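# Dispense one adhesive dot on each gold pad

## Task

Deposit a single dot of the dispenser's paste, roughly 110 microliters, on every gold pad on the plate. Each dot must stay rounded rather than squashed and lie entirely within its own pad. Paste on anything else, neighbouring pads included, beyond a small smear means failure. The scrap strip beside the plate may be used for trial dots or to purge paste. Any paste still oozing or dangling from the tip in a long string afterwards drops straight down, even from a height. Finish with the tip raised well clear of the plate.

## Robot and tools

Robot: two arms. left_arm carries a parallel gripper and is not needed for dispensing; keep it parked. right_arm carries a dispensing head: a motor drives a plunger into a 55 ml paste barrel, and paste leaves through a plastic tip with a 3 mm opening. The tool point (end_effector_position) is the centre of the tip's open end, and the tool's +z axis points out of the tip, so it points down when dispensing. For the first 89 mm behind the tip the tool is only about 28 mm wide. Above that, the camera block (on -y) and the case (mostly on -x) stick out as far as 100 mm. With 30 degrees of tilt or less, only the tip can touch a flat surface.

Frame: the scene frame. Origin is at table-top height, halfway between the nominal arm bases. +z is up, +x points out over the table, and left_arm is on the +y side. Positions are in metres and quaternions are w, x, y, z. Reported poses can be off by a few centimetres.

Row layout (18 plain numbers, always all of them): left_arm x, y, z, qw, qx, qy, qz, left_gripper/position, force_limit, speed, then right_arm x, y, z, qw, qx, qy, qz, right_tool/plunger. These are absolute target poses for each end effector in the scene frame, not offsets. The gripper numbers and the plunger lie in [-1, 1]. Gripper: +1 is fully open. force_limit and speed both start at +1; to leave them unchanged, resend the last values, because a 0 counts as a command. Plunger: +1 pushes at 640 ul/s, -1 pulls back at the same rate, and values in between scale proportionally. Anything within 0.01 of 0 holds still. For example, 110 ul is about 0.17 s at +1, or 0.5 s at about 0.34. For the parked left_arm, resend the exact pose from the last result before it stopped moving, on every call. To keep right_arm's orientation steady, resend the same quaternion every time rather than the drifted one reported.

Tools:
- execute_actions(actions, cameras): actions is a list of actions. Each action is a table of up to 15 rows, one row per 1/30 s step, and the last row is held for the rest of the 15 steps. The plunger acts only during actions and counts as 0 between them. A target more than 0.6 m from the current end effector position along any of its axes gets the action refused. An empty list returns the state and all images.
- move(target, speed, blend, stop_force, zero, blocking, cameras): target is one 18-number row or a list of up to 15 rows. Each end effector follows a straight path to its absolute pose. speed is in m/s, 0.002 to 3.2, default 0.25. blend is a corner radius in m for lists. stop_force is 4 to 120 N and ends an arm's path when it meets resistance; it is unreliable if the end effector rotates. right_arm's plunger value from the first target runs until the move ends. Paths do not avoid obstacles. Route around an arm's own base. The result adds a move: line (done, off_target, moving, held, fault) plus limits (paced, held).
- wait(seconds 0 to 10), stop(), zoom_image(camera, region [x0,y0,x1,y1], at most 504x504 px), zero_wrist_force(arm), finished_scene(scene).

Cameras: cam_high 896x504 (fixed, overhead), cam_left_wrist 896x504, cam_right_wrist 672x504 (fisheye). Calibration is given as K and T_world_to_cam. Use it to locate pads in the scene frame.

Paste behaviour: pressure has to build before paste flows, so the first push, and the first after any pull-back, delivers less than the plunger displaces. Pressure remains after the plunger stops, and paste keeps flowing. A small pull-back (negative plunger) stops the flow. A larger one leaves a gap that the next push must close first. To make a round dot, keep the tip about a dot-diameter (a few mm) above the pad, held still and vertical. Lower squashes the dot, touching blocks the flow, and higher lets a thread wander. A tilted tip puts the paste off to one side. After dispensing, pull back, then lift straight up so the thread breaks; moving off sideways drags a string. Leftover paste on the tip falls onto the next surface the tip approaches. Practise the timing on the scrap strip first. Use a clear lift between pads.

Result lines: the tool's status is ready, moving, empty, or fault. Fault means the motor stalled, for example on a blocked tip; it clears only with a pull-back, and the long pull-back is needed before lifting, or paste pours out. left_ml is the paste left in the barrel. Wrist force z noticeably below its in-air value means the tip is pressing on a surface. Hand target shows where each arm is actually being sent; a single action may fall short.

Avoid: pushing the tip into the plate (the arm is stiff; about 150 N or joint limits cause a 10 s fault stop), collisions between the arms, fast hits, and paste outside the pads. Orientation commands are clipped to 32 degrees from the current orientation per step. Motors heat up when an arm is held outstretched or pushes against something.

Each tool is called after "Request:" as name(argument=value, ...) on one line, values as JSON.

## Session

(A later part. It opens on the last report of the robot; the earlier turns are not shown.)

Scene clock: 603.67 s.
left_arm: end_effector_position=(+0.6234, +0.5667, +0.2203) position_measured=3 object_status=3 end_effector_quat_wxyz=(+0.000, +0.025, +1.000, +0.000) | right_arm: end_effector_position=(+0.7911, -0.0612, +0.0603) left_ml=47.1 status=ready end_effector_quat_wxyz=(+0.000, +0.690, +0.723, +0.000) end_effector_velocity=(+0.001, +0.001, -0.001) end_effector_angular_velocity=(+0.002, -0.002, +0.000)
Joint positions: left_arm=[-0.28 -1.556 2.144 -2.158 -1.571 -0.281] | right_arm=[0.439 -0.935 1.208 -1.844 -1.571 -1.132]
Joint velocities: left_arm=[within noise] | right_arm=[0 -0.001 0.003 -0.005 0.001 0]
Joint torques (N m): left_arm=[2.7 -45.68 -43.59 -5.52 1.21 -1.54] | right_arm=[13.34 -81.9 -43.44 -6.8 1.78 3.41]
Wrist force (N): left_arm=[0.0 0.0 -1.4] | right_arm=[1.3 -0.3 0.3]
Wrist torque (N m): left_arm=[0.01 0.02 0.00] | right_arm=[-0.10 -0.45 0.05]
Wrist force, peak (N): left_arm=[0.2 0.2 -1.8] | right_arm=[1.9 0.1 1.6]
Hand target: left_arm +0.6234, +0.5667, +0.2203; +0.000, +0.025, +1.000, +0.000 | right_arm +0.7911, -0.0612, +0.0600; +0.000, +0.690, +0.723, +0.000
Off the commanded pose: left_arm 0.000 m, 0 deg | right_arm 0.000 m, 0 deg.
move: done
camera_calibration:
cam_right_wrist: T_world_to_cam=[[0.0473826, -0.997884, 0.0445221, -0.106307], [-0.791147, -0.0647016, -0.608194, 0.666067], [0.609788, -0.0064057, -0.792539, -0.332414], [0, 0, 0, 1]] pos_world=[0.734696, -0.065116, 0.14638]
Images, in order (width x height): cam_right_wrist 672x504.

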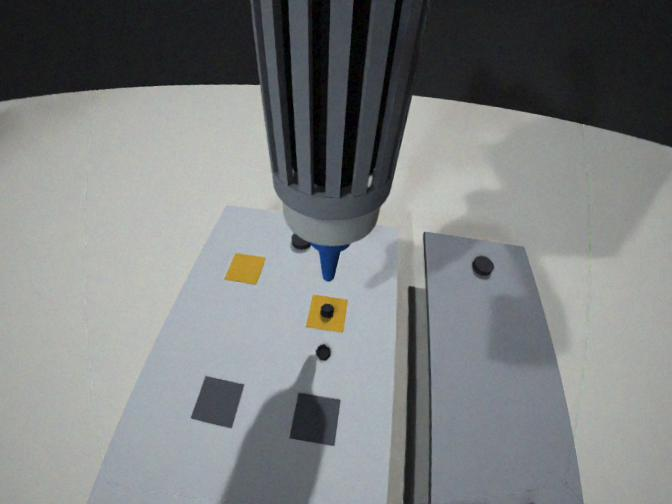

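Request:
move(target=[[0.6234, 0.5667, 0.2203, 0.0, 0.025, 1.0, 0.0, 1, 1, 1, 0.8119, -0.0195, 0.055, 0.0, 0.690, 0.723, 0.0, 0],[0.6234, 0.5667, 0.2203, 0.0, 0.025, 1.0, 0.0, 1, 1, 1, 0.8119, -0.0195, 0.037, 0.0, 0.690, 0.723, 0.0, 0]], speed=0.08, cameras=["cam_right_wrist"])

Request:
zoom_image(camera="cam_right_wrist", region=[270, 240, 370, 315])

Scene clock: 618.20 s.
left_arm: end_effector_position=(+0.6234, +0.5667, +0.2203) position_measured=3 object_status=3 end_effector_quat_wxyz=(+0.000, +0.025, +1.000, +0.000) | right_arm: end_effector_position=(+0.8118, -0.0194, +0.0367) left_ml=47.1 status=ready end_effector_quat_wxyz=(+0.000, +0.690, +0.723, +0.000) end_effector_velocity=(-0.002, +0.000, +0.001) end_effector_angular_velocity=(-0.001, +0.003, +0.002)
Joint positions: left_arm=[-0.28 -1.556 2.144 -2.158 -1.571 -0.281] | right_arm=[0.464 -0.85 1.107 -1.828 -1.571 -1.107]
Joint velocities: left_arm=[within noise] | right_arm=[0.001 -0.001 -0.001 0.005 0.001 -0.002]
Joint torques (N m): left_arm=[3.14 -43.33 -44.88 -5.47 1.24 -1.63] | right_arm=[-15.72 -118.5 -56.77 -0.97 -1.73 -2.95]
Wrist force (N): left_arm=[0.2 0.1 -1.6] | right_arm=[1.6 -0.6 0.6]
Wrist torque (N m): left_arm=[0.02 -0.02 0.00] | right_arm=[-0.23 -0.59 0.06]
Wrist force, peak (N): left_arm=[0.1 0.0 -2.1] | right_arm=[1.9 -0.6 2.1]
Hand target: left_arm +0.6234, +0.5667, +0.2203; +0.000, +0.025, +1.000, +0.000 | right_arm +0.8119, -0.0195, +0.0370; +0.000, +0.690, +0.723, +0.000
Off the commanded pose: left_arm 0.000 m, 0 deg | right_arm 0.000 m, 0 deg.
move: done
camera_calibration:
cam_right_wrist: T_world_to_cam=[[0.0474759, -0.997877, 0.0445715, -0.0646021], [-0.791313, -0.0648038, -0.607967, 0.67089], [0.609565, -0.00640622, -0.79271, -0.363284], [0, 0, 0, 1]] pos_world=[0.755396, -0.023316, 0.12278]
Images, in order (width x height): cam_right_wrist 672x504.

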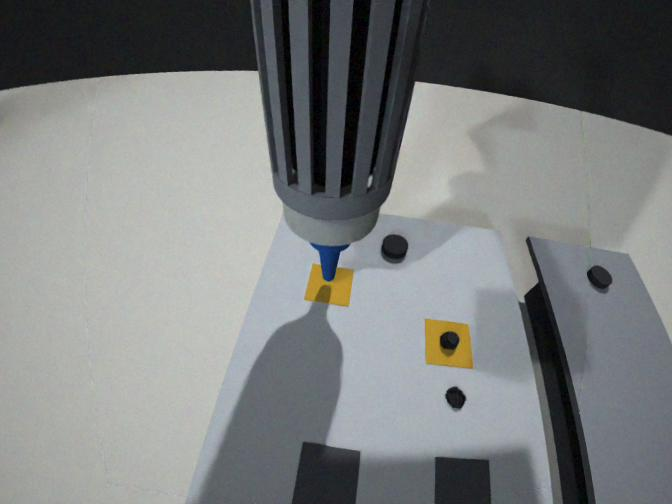

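Scaled by 5.040 from the camera's 672x504 image, which has a finer 960x720 frame.

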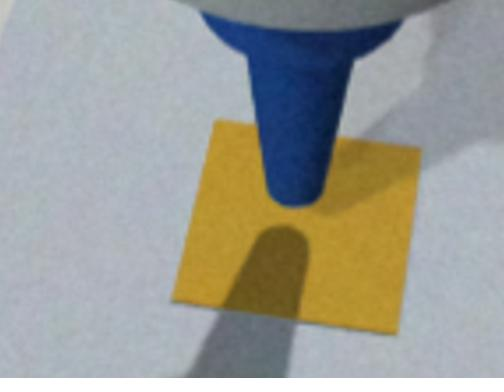

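Request:
move(target=[[0.6234, 0.5667, 0.2203, 0.0, 0.025, 1.0, 0.0, 1, 1, 1, 0.8118, -0.0199, 0.0358, 0.0, 0.690, 0.723, 0.0, 0]], speed=0.05)

Request:
execute_actions(actions=[[[0.6234,0.5667,0.2203,0,0.025,1,0,1,1,1,0.8118,-0.0199,0.0358,0,0.690,0.723,0,0.544]]])

Request:
wait(seconds=7, cameras=["cam_right_wrist"])

Request:
execute_actions(actions=[[[0.6234,0.5667,0.2203,0,0.025,1,0,1,1,1,0.8118,-0.0199,0.0358,0,0.690,0.723,0,-0.2]]])

Request:
move(target=[[0.6234, 0.5667, 0.2203, 0.0, 0.025, 1.0, 0.0, 1, 1, 1, 0.8118, -0.0199, 0.06, 0.0, 0.690, 0.723, 0.0, 0]], speed=0.08, cameras=["cam_right_wrist"])

Request:
zoom_image(camera="cam_right_wrist", region=[260, 230, 400, 335])

Scene clock: 634.93 s.
left_arm: end_effector_position=(+0.6234, +0.5667, +0.2203) position_measured=3 object_status=3 end_effector_quat_wxyz=(+0.000, +0.025, +1.000, +0.000) | right_arm: end_effector_position=(+0.8118, -0.0199, +0.0358) left_ml=47.1 status=ready end_effector_quat_wxyz=(+0.000, +0.690, +0.723, +0.000)
Joint positions: left_arm=[-0.28 -1.556 2.144 -2.158 -1.571 -0.281] | right_arm=[0.464 -0.85 1.11 -1.83 -1.571 -1.107]
Joint torques (N m): left_arm=[0.84 -44.51 -45.12 -5.12 1.08 -1.7] | right_arm=[-15.61 -119.84 -45.19 -5.63 -2.08 -3.34]
Wrist force (N): left_arm=[0.0 0.6 -1.8] | right_arm=[1.5 -0.1 0.7]
Wrist torque (N m): left_arm=[0.11 0.02 0.00] | right_arm=[-0.07 -0.55 0.06]
Wrist force, peak (N): left_arm=[0.4 0.0 -2.1] | right_arm=[2.2 -0.4 0.8]
Hand target: left_arm +0.6234, +0.5667, +0.2203; +0.000, +0.025, +1.000, +0.000 | right_arm +0.8118, -0.0199, +0.0358; +0.000, +0.690, +0.723, +0.000
Off the commanded pose: left_arm 0.000 m, 0 deg | right_arm 0.000 m, 0 deg.
move: done
camera_calibration:
cam_left_wrist: T_world_to_cam=[[0.0132392, 0.998031, -0.0613164, -0.544111], [0.923767, 0.0112635, 0.38279, -0.650004], [0.382727, -0.0617099, -0.921798, 0.128368], [0, 0, 0, 1]] pos_world=[0.558525, 0.558282, 0.333781]
cam_right_wrist: T_world_to_cam=[[0.047392, -0.997884, 0.0445177, -0.064982], [-0.791232, -0.0647055, -0.608083, 0.670126], [0.609676, -0.00640561, -0.792625, -0.364113], [0, 0, 0, 1]] pos_world=[0.755296, -0.023816, 0.12178]

Scene clock: 635.67 s.
left_arm: end_effector_position=(+0.6234, +0.5667, +0.2203) position_measured=3 object_status=3 end_effector_quat_wxyz=(+0.000, +0.025, +1.000, +0.000) | right_arm: end_effector_position=(+0.8118, -0.0199, +0.0358) left_ml=46.9 status=ready end_effector_quat_wxyz=(+0.000, +0.690, +0.723, +0.000)
Joint positions: left_arm=[-0.28 -1.556 2.144 -2.158 -1.571 -0.281] | right_arm=[0.464 -0.85 1.11 -1.83 -1.571 -1.107]
Joint torques (N m): left_arm=[0.21 -44.57 -44.44 -5.28 1.13 -1.71] | right_arm=[-16.57 -122.02 -51.45 -3.35 -2.48 -3.18]
Wrist force (N): left_arm=[0.0 -0.1 -1.4] | right_arm=[1.4 -0.5 0.8]
Wrist torque (N m): left_arm=[-0.01 0.02 -0.01] | right_arm=[-0.19 -0.48 0.06]
Wrist force, peak (N): left_arm=[0.2 -0.1 -1.9] | right_arm=[1.9 -0.5 1.1]
Hand target: left_arm +0.6234, +0.5667, +0.2203; +0.000, +0.025, +1.000, +0.000 | right_arm +0.8118, -0.0199, +0.0358; +0.000, +0.690, +0.723, +0.000
Off the commanded pose: left_arm 0.000 m, 0 deg | right_arm 0.000 m, 0 deg.
camera_calibration:
cam_left_wrist: T_world_to_cam=[[0.0132392, 0.998031, -0.0613164, -0.544111], [0.923767, 0.0112635, 0.38279, -0.650004], [0.382727, -0.0617099, -0.921798, 0.128368], [0, 0, 0, 1]] pos_world=[0.558525, 0.558282, 0.333781]
cam_right_wrist: T_world_to_cam=[[0.047392, -0.997884, 0.0445177, -0.064982], [-0.791232, -0.0647055, -0.608083, 0.670126], [0.609676, -0.00640561, -0.792625, -0.364113], [0, 0, 0, 1]] pos_world=[0.755296, -0.023816, 0.12178]

Scene clock: 642.67 s.
left_arm: end_effector_position=(+0.6234, +0.5667, +0.2203) position_measured=3 object_status=3 end_effector_quat_wxyz=(+0.000, +0.025, +1.000, +0.000) | right_arm: end_effector_position=(+0.8118, -0.0199, +0.0358) left_ml=46.9 status=ready end_effector_quat_wxyz=(+0.000, +0.690, +0.723, +0.000)
Joint positions: left_arm=[-0.28 -1.556 2.144 -2.158 -1.571 -0.281] | right_arm=[0.464 -0.85 1.11 -1.83 -1.571 -1.107]
Joint torques (N m): left_arm=[4.06 -45.73 -44.85 -5.09 1.11 -1.53] | right_arm=[-14.79 -119.6 -52.4 -2.08 -2.06 -0.3]
Wrist force (N): left_arm=[0.2 -0.2 -1.6] | right_arm=[1.9 -0.3 0.6]
Wrist torque (N m): left_arm=[-0.03 -0.02 0.00] | right_arm=[-0.13 -0.68 0.06]
Wrist force, peak (N): left_arm=[0.3 -0.1 -2.2] | right_arm=[2.1 -0.3 0.9]
Hand target: left_arm +0.6234, +0.5667, +0.2203; +0.000, +0.025, +1.000, +0.000 | right_arm +0.8118, -0.0199, +0.0358; +0.000, +0.690, +0.723, +0.000
Off the commanded pose: left_arm 0.000 m, 0 deg | right_arm 0.000 m, 0 deg.
wait: 7.00 s; at rest by 0.17 s
camera_calibration:
cam_right_wrist: T_world_to_cam=[[0.047392, -0.997884, 0.0445177, -0.0649865], [-0.791232, -0.0647055, -0.608083, 0.670187], [0.609676, -0.00640561, -0.792625, -0.364034], [0, 0, 0, 1]] pos_world=[0.755296, -0.023816, 0.12188]
Images, in order (width x height): cam_right_wrist 672x504.

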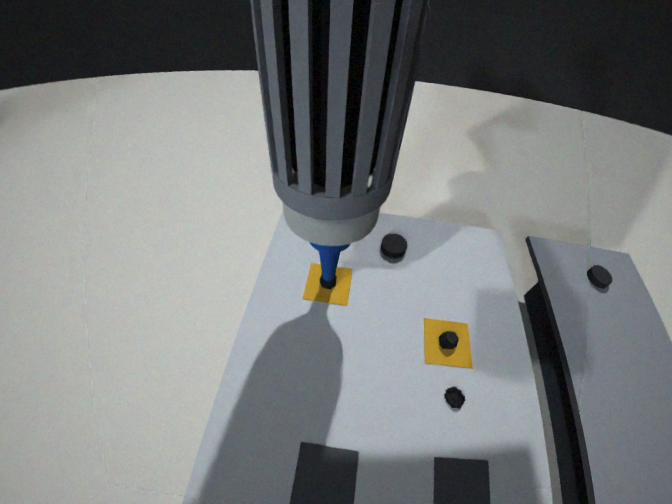

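Scene clock: 643.40 s.
left_arm: end_effector_position=(+0.6234, +0.5667, +0.2203) position_measured=3 object_status=3 end_effector_quat_wxyz=(+0.000, +0.025, +1.000, +0.000) | right_arm: end_effector_position=(+0.8118, -0.0199, +0.0358) left_ml=46.9 status=ready end_effector_quat_wxyz=(+0.000, +0.690, +0.723, +0.000)
Joint positions: left_arm=[-0.28 -1.556 2.144 -2.158 -1.571 -0.281] | right_arm=[0.464 -0.85 1.11 -1.83 -1.571 -1.107]
Joint torques (N m): left_arm=[3.25 -43.67 -44.13 -5.3 1.55 -1.54] | right_arm=[-14.77 -120.44 -52.36 -2.36 -1.89 0.21]
Wrist force (N): left_arm=[-0.2 0.3 -1.9] | right_arm=[1.7 -0.2 0.8]
Wrist torque (N m): left_arm=[0.06 0.06 0.00] | right_arm=[-0.08 -0.61 0.06]
Wrist force, peak (N): left_arm=[0.3 0.2 -2.0] | right_arm=[2.1 -0.1 0.7]
Hand target: left_arm +0.6234, +0.5667, +0.2203; +0.000, +0.025, +1.000, +0.000 | right_arm +0.8118, -0.0199, +0.0358; +0.000, +0.690, +0.723, +0.000
Off the commanded pose: left_arm 0.000 m, 0 deg | right_arm 0.000 m, 0 deg.
camera_calibration:
cam_left_wrist: T_world_to_cam=[[0.0132392, 0.998031, -0.0613164, -0.544111], [0.923767, 0.0112635, 0.38279, -0.650004], [0.382727, -0.0617099, -0.921798, 0.128368], [0, 0, 0, 1]] pos_world=[0.558525, 0.558282, 0.333781]
cam_right_wrist: T_world_to_cam=[[0.047392, -0.997884, 0.0445177, -0.0649865], [-0.791232, -0.0647055, -0.608083, 0.670187], [0.609676, -0.00640561, -0.792625, -0.364034], [0, 0, 0, 1]] pos_world=[0.755296, -0.023816, 0.12188]

Scene clock: 644.13 s.
left_arm: end_effector_position=(+0.6234, +0.5667, +0.2203) position_measured=3 object_status=3 end_effector_quat_wxyz=(+0.000, +0.025, +1.000, +0.000) | right_arm: end_effector_position=(+0.8118, -0.0199, +0.0603) left_ml=46.9 status=ready end_effector_quat_wxyz=(+0.000, +0.690, +0.723, +0.000)
Joint positions: left_arm=[-0.28 -1.556 2.144 -2.158 -1.571 -0.281] | right_arm=[0.464 -0.861 1.084 -1.794 -1.571 -1.107]
Joint torques (N m): left_arm=[4.06 -44.51 -43.99 -5.23 1.06 -1.68] | right_arm=[-15.05 -87.32 -43.96 -6.61 -1.81 0.26]
Wrist force (N): left_arm=[0.3 0.1 -1.4] | right_arm=[1.5 -0.2 0.5]
Wrist torque (N m): left_arm=[0.03 -0.03 0.00] | right_arm=[-0.11 -0.53 0.07]
Wrist force, peak (N): left_arm=[0.2 -0.1 -2.0] | right_arm=[1.5 -0.1 2.0]
Hand target: left_arm +0.6234, +0.5667, +0.2203; +0.000, +0.025, +1.000, +0.000 | right_arm +0.8118, -0.0199, +0.0600; +0.000, +0.690, +0.723, +0.000
Off the commanded pose: left_arm 0.000 m, 0 deg | right_arm 0.000 m, 0 deg.
move: done
camera_calibration:
cam_right_wrist: T_world_to_cam=[[0.0473826, -0.997884, 0.0445221, -0.0660754], [-0.791147, -0.0647016, -0.608194, 0.685116], [0.609788, -0.0064057, -0.792539, -0.344772], [0, 0, 0, 1]] pos_world=[0.755396, -0.023816, 0.14638]
Images, in order (width x height): cam_right_wrist 672x504.

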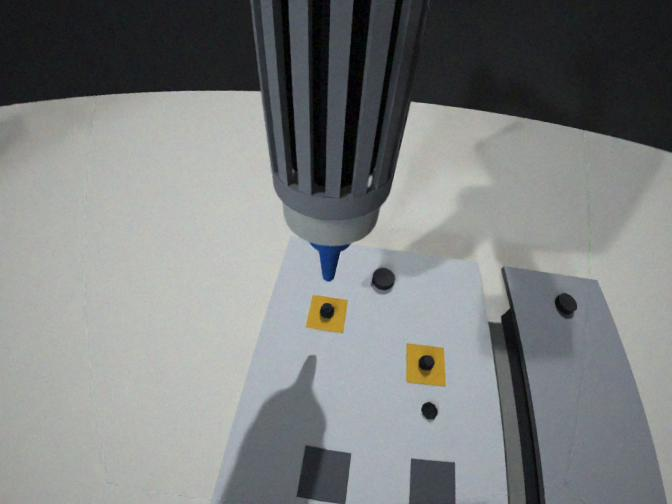

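Scaled by 3.600 from the camera's 672x504 image, which has a finer 960x720 frame.

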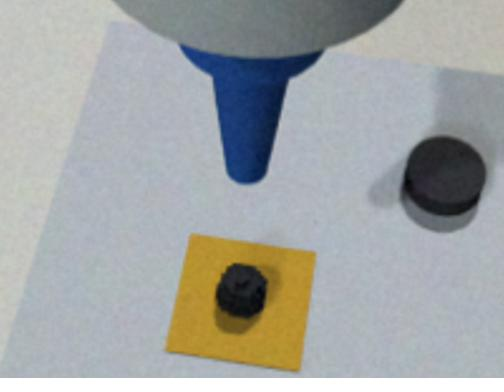

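Request:
move(target=[[0.6234, 0.5667, 0.2203, 0.0, 0.025, 1.0, 0.0, 1, 1, 1, 0.78, -0.03, 0.20, 0.0, 0.690, 0.723, 0.0, 0]], speed=0.15, cameras=["cam_right_wrist"])

Request:
zoom_image(camera="cam_right_wrist", region=[230, 230, 530, 504])

Scene clock: 655.33 s.
left_arm: end_effector_position=(+0.6234, +0.5667, +0.2203) position_measured=3 object_status=3 end_effector_quat_wxyz=(+0.000, +0.025, +1.000, +0.000) | right_arm: end_effector_position=(+0.7800, -0.0299, +0.2002) left_ml=46.9 status=ready end_effector_quat_wxyz=(+0.000, +0.690, +0.723, +0.000) end_effector_velocity=(+0.003, +0.000, +0.002) end_effector_angular_velocity=(+0.003, -0.005, -0.004)
Joint positions: left_arm=[-0.28 -1.556 2.144 -2.158 -1.571 -0.281] | right_arm=[0.47 -0.955 0.993 -1.609 -1.571 -1.101]
Joint velocities: left_arm=[within noise] | right_arm=[-0.001 -0.001 -0.001 -0.005 0 0.003]
Joint torques (N m): left_arm=[0.91 -43.91 -43.45 -5.3 1.03 -1.68] | right_arm=[7.24 -81.55 -44.15 -6.39 -0.05 2.77]
Wrist force (N): left_arm=[0.1 0.2 -1.8] | right_arm=[1.4 -0.7 0.8]
Wrist torque (N m): left_arm=[0.05 0.01 0.00] | right_arm=[-0.27 -0.49 0.07]
Wrist force, peak (N): left_arm=[0.1 0.2 -2.1] | right_arm=[1.6 0.0 3.6]
Hand target: left_arm +0.6234, +0.5667, +0.2203; +0.000, +0.025, +1.000, +0.000 | right_arm +0.7800, -0.0300, +0.2000; +0.000, +0.690, +0.723, +0.000
Off the commanded pose: left_arm 0.000 m, 0 deg | right_arm 0.000 m, 0 deg.
move: done
camera_calibration:
cam_right_wrist: T_world_to_cam=[[0.0473826, -0.997884, 0.0445221, -0.0808667], [-0.791147, -0.0647016, -0.608194, 0.744251], [0.609788, -0.0064057, -0.792539, -0.214587], [0, 0, 0, 1]] pos_world=[0.723496, -0.033916, 0.28618]
Images, in order (width x height): cam_right_wrist 672x504.

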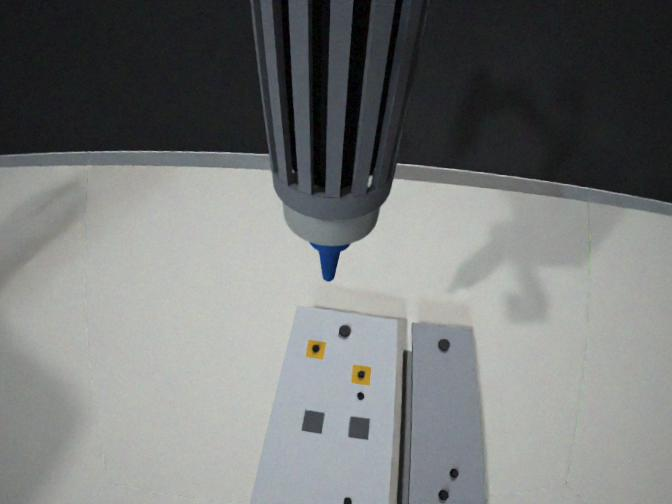

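Scaled by 1.680 from the camera's 672x504 image, which has a finer 960x720 frame.

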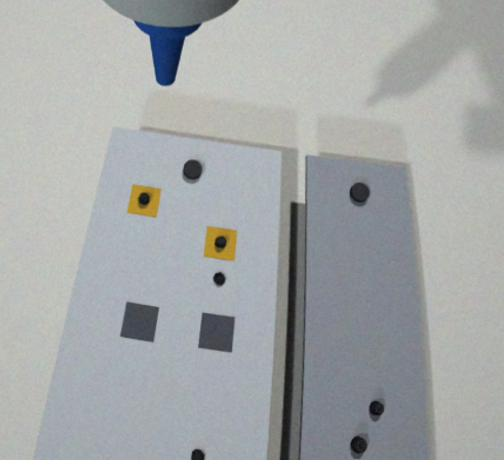

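Request:
finished_scene(scene=1)

The scene is finished: the task was done.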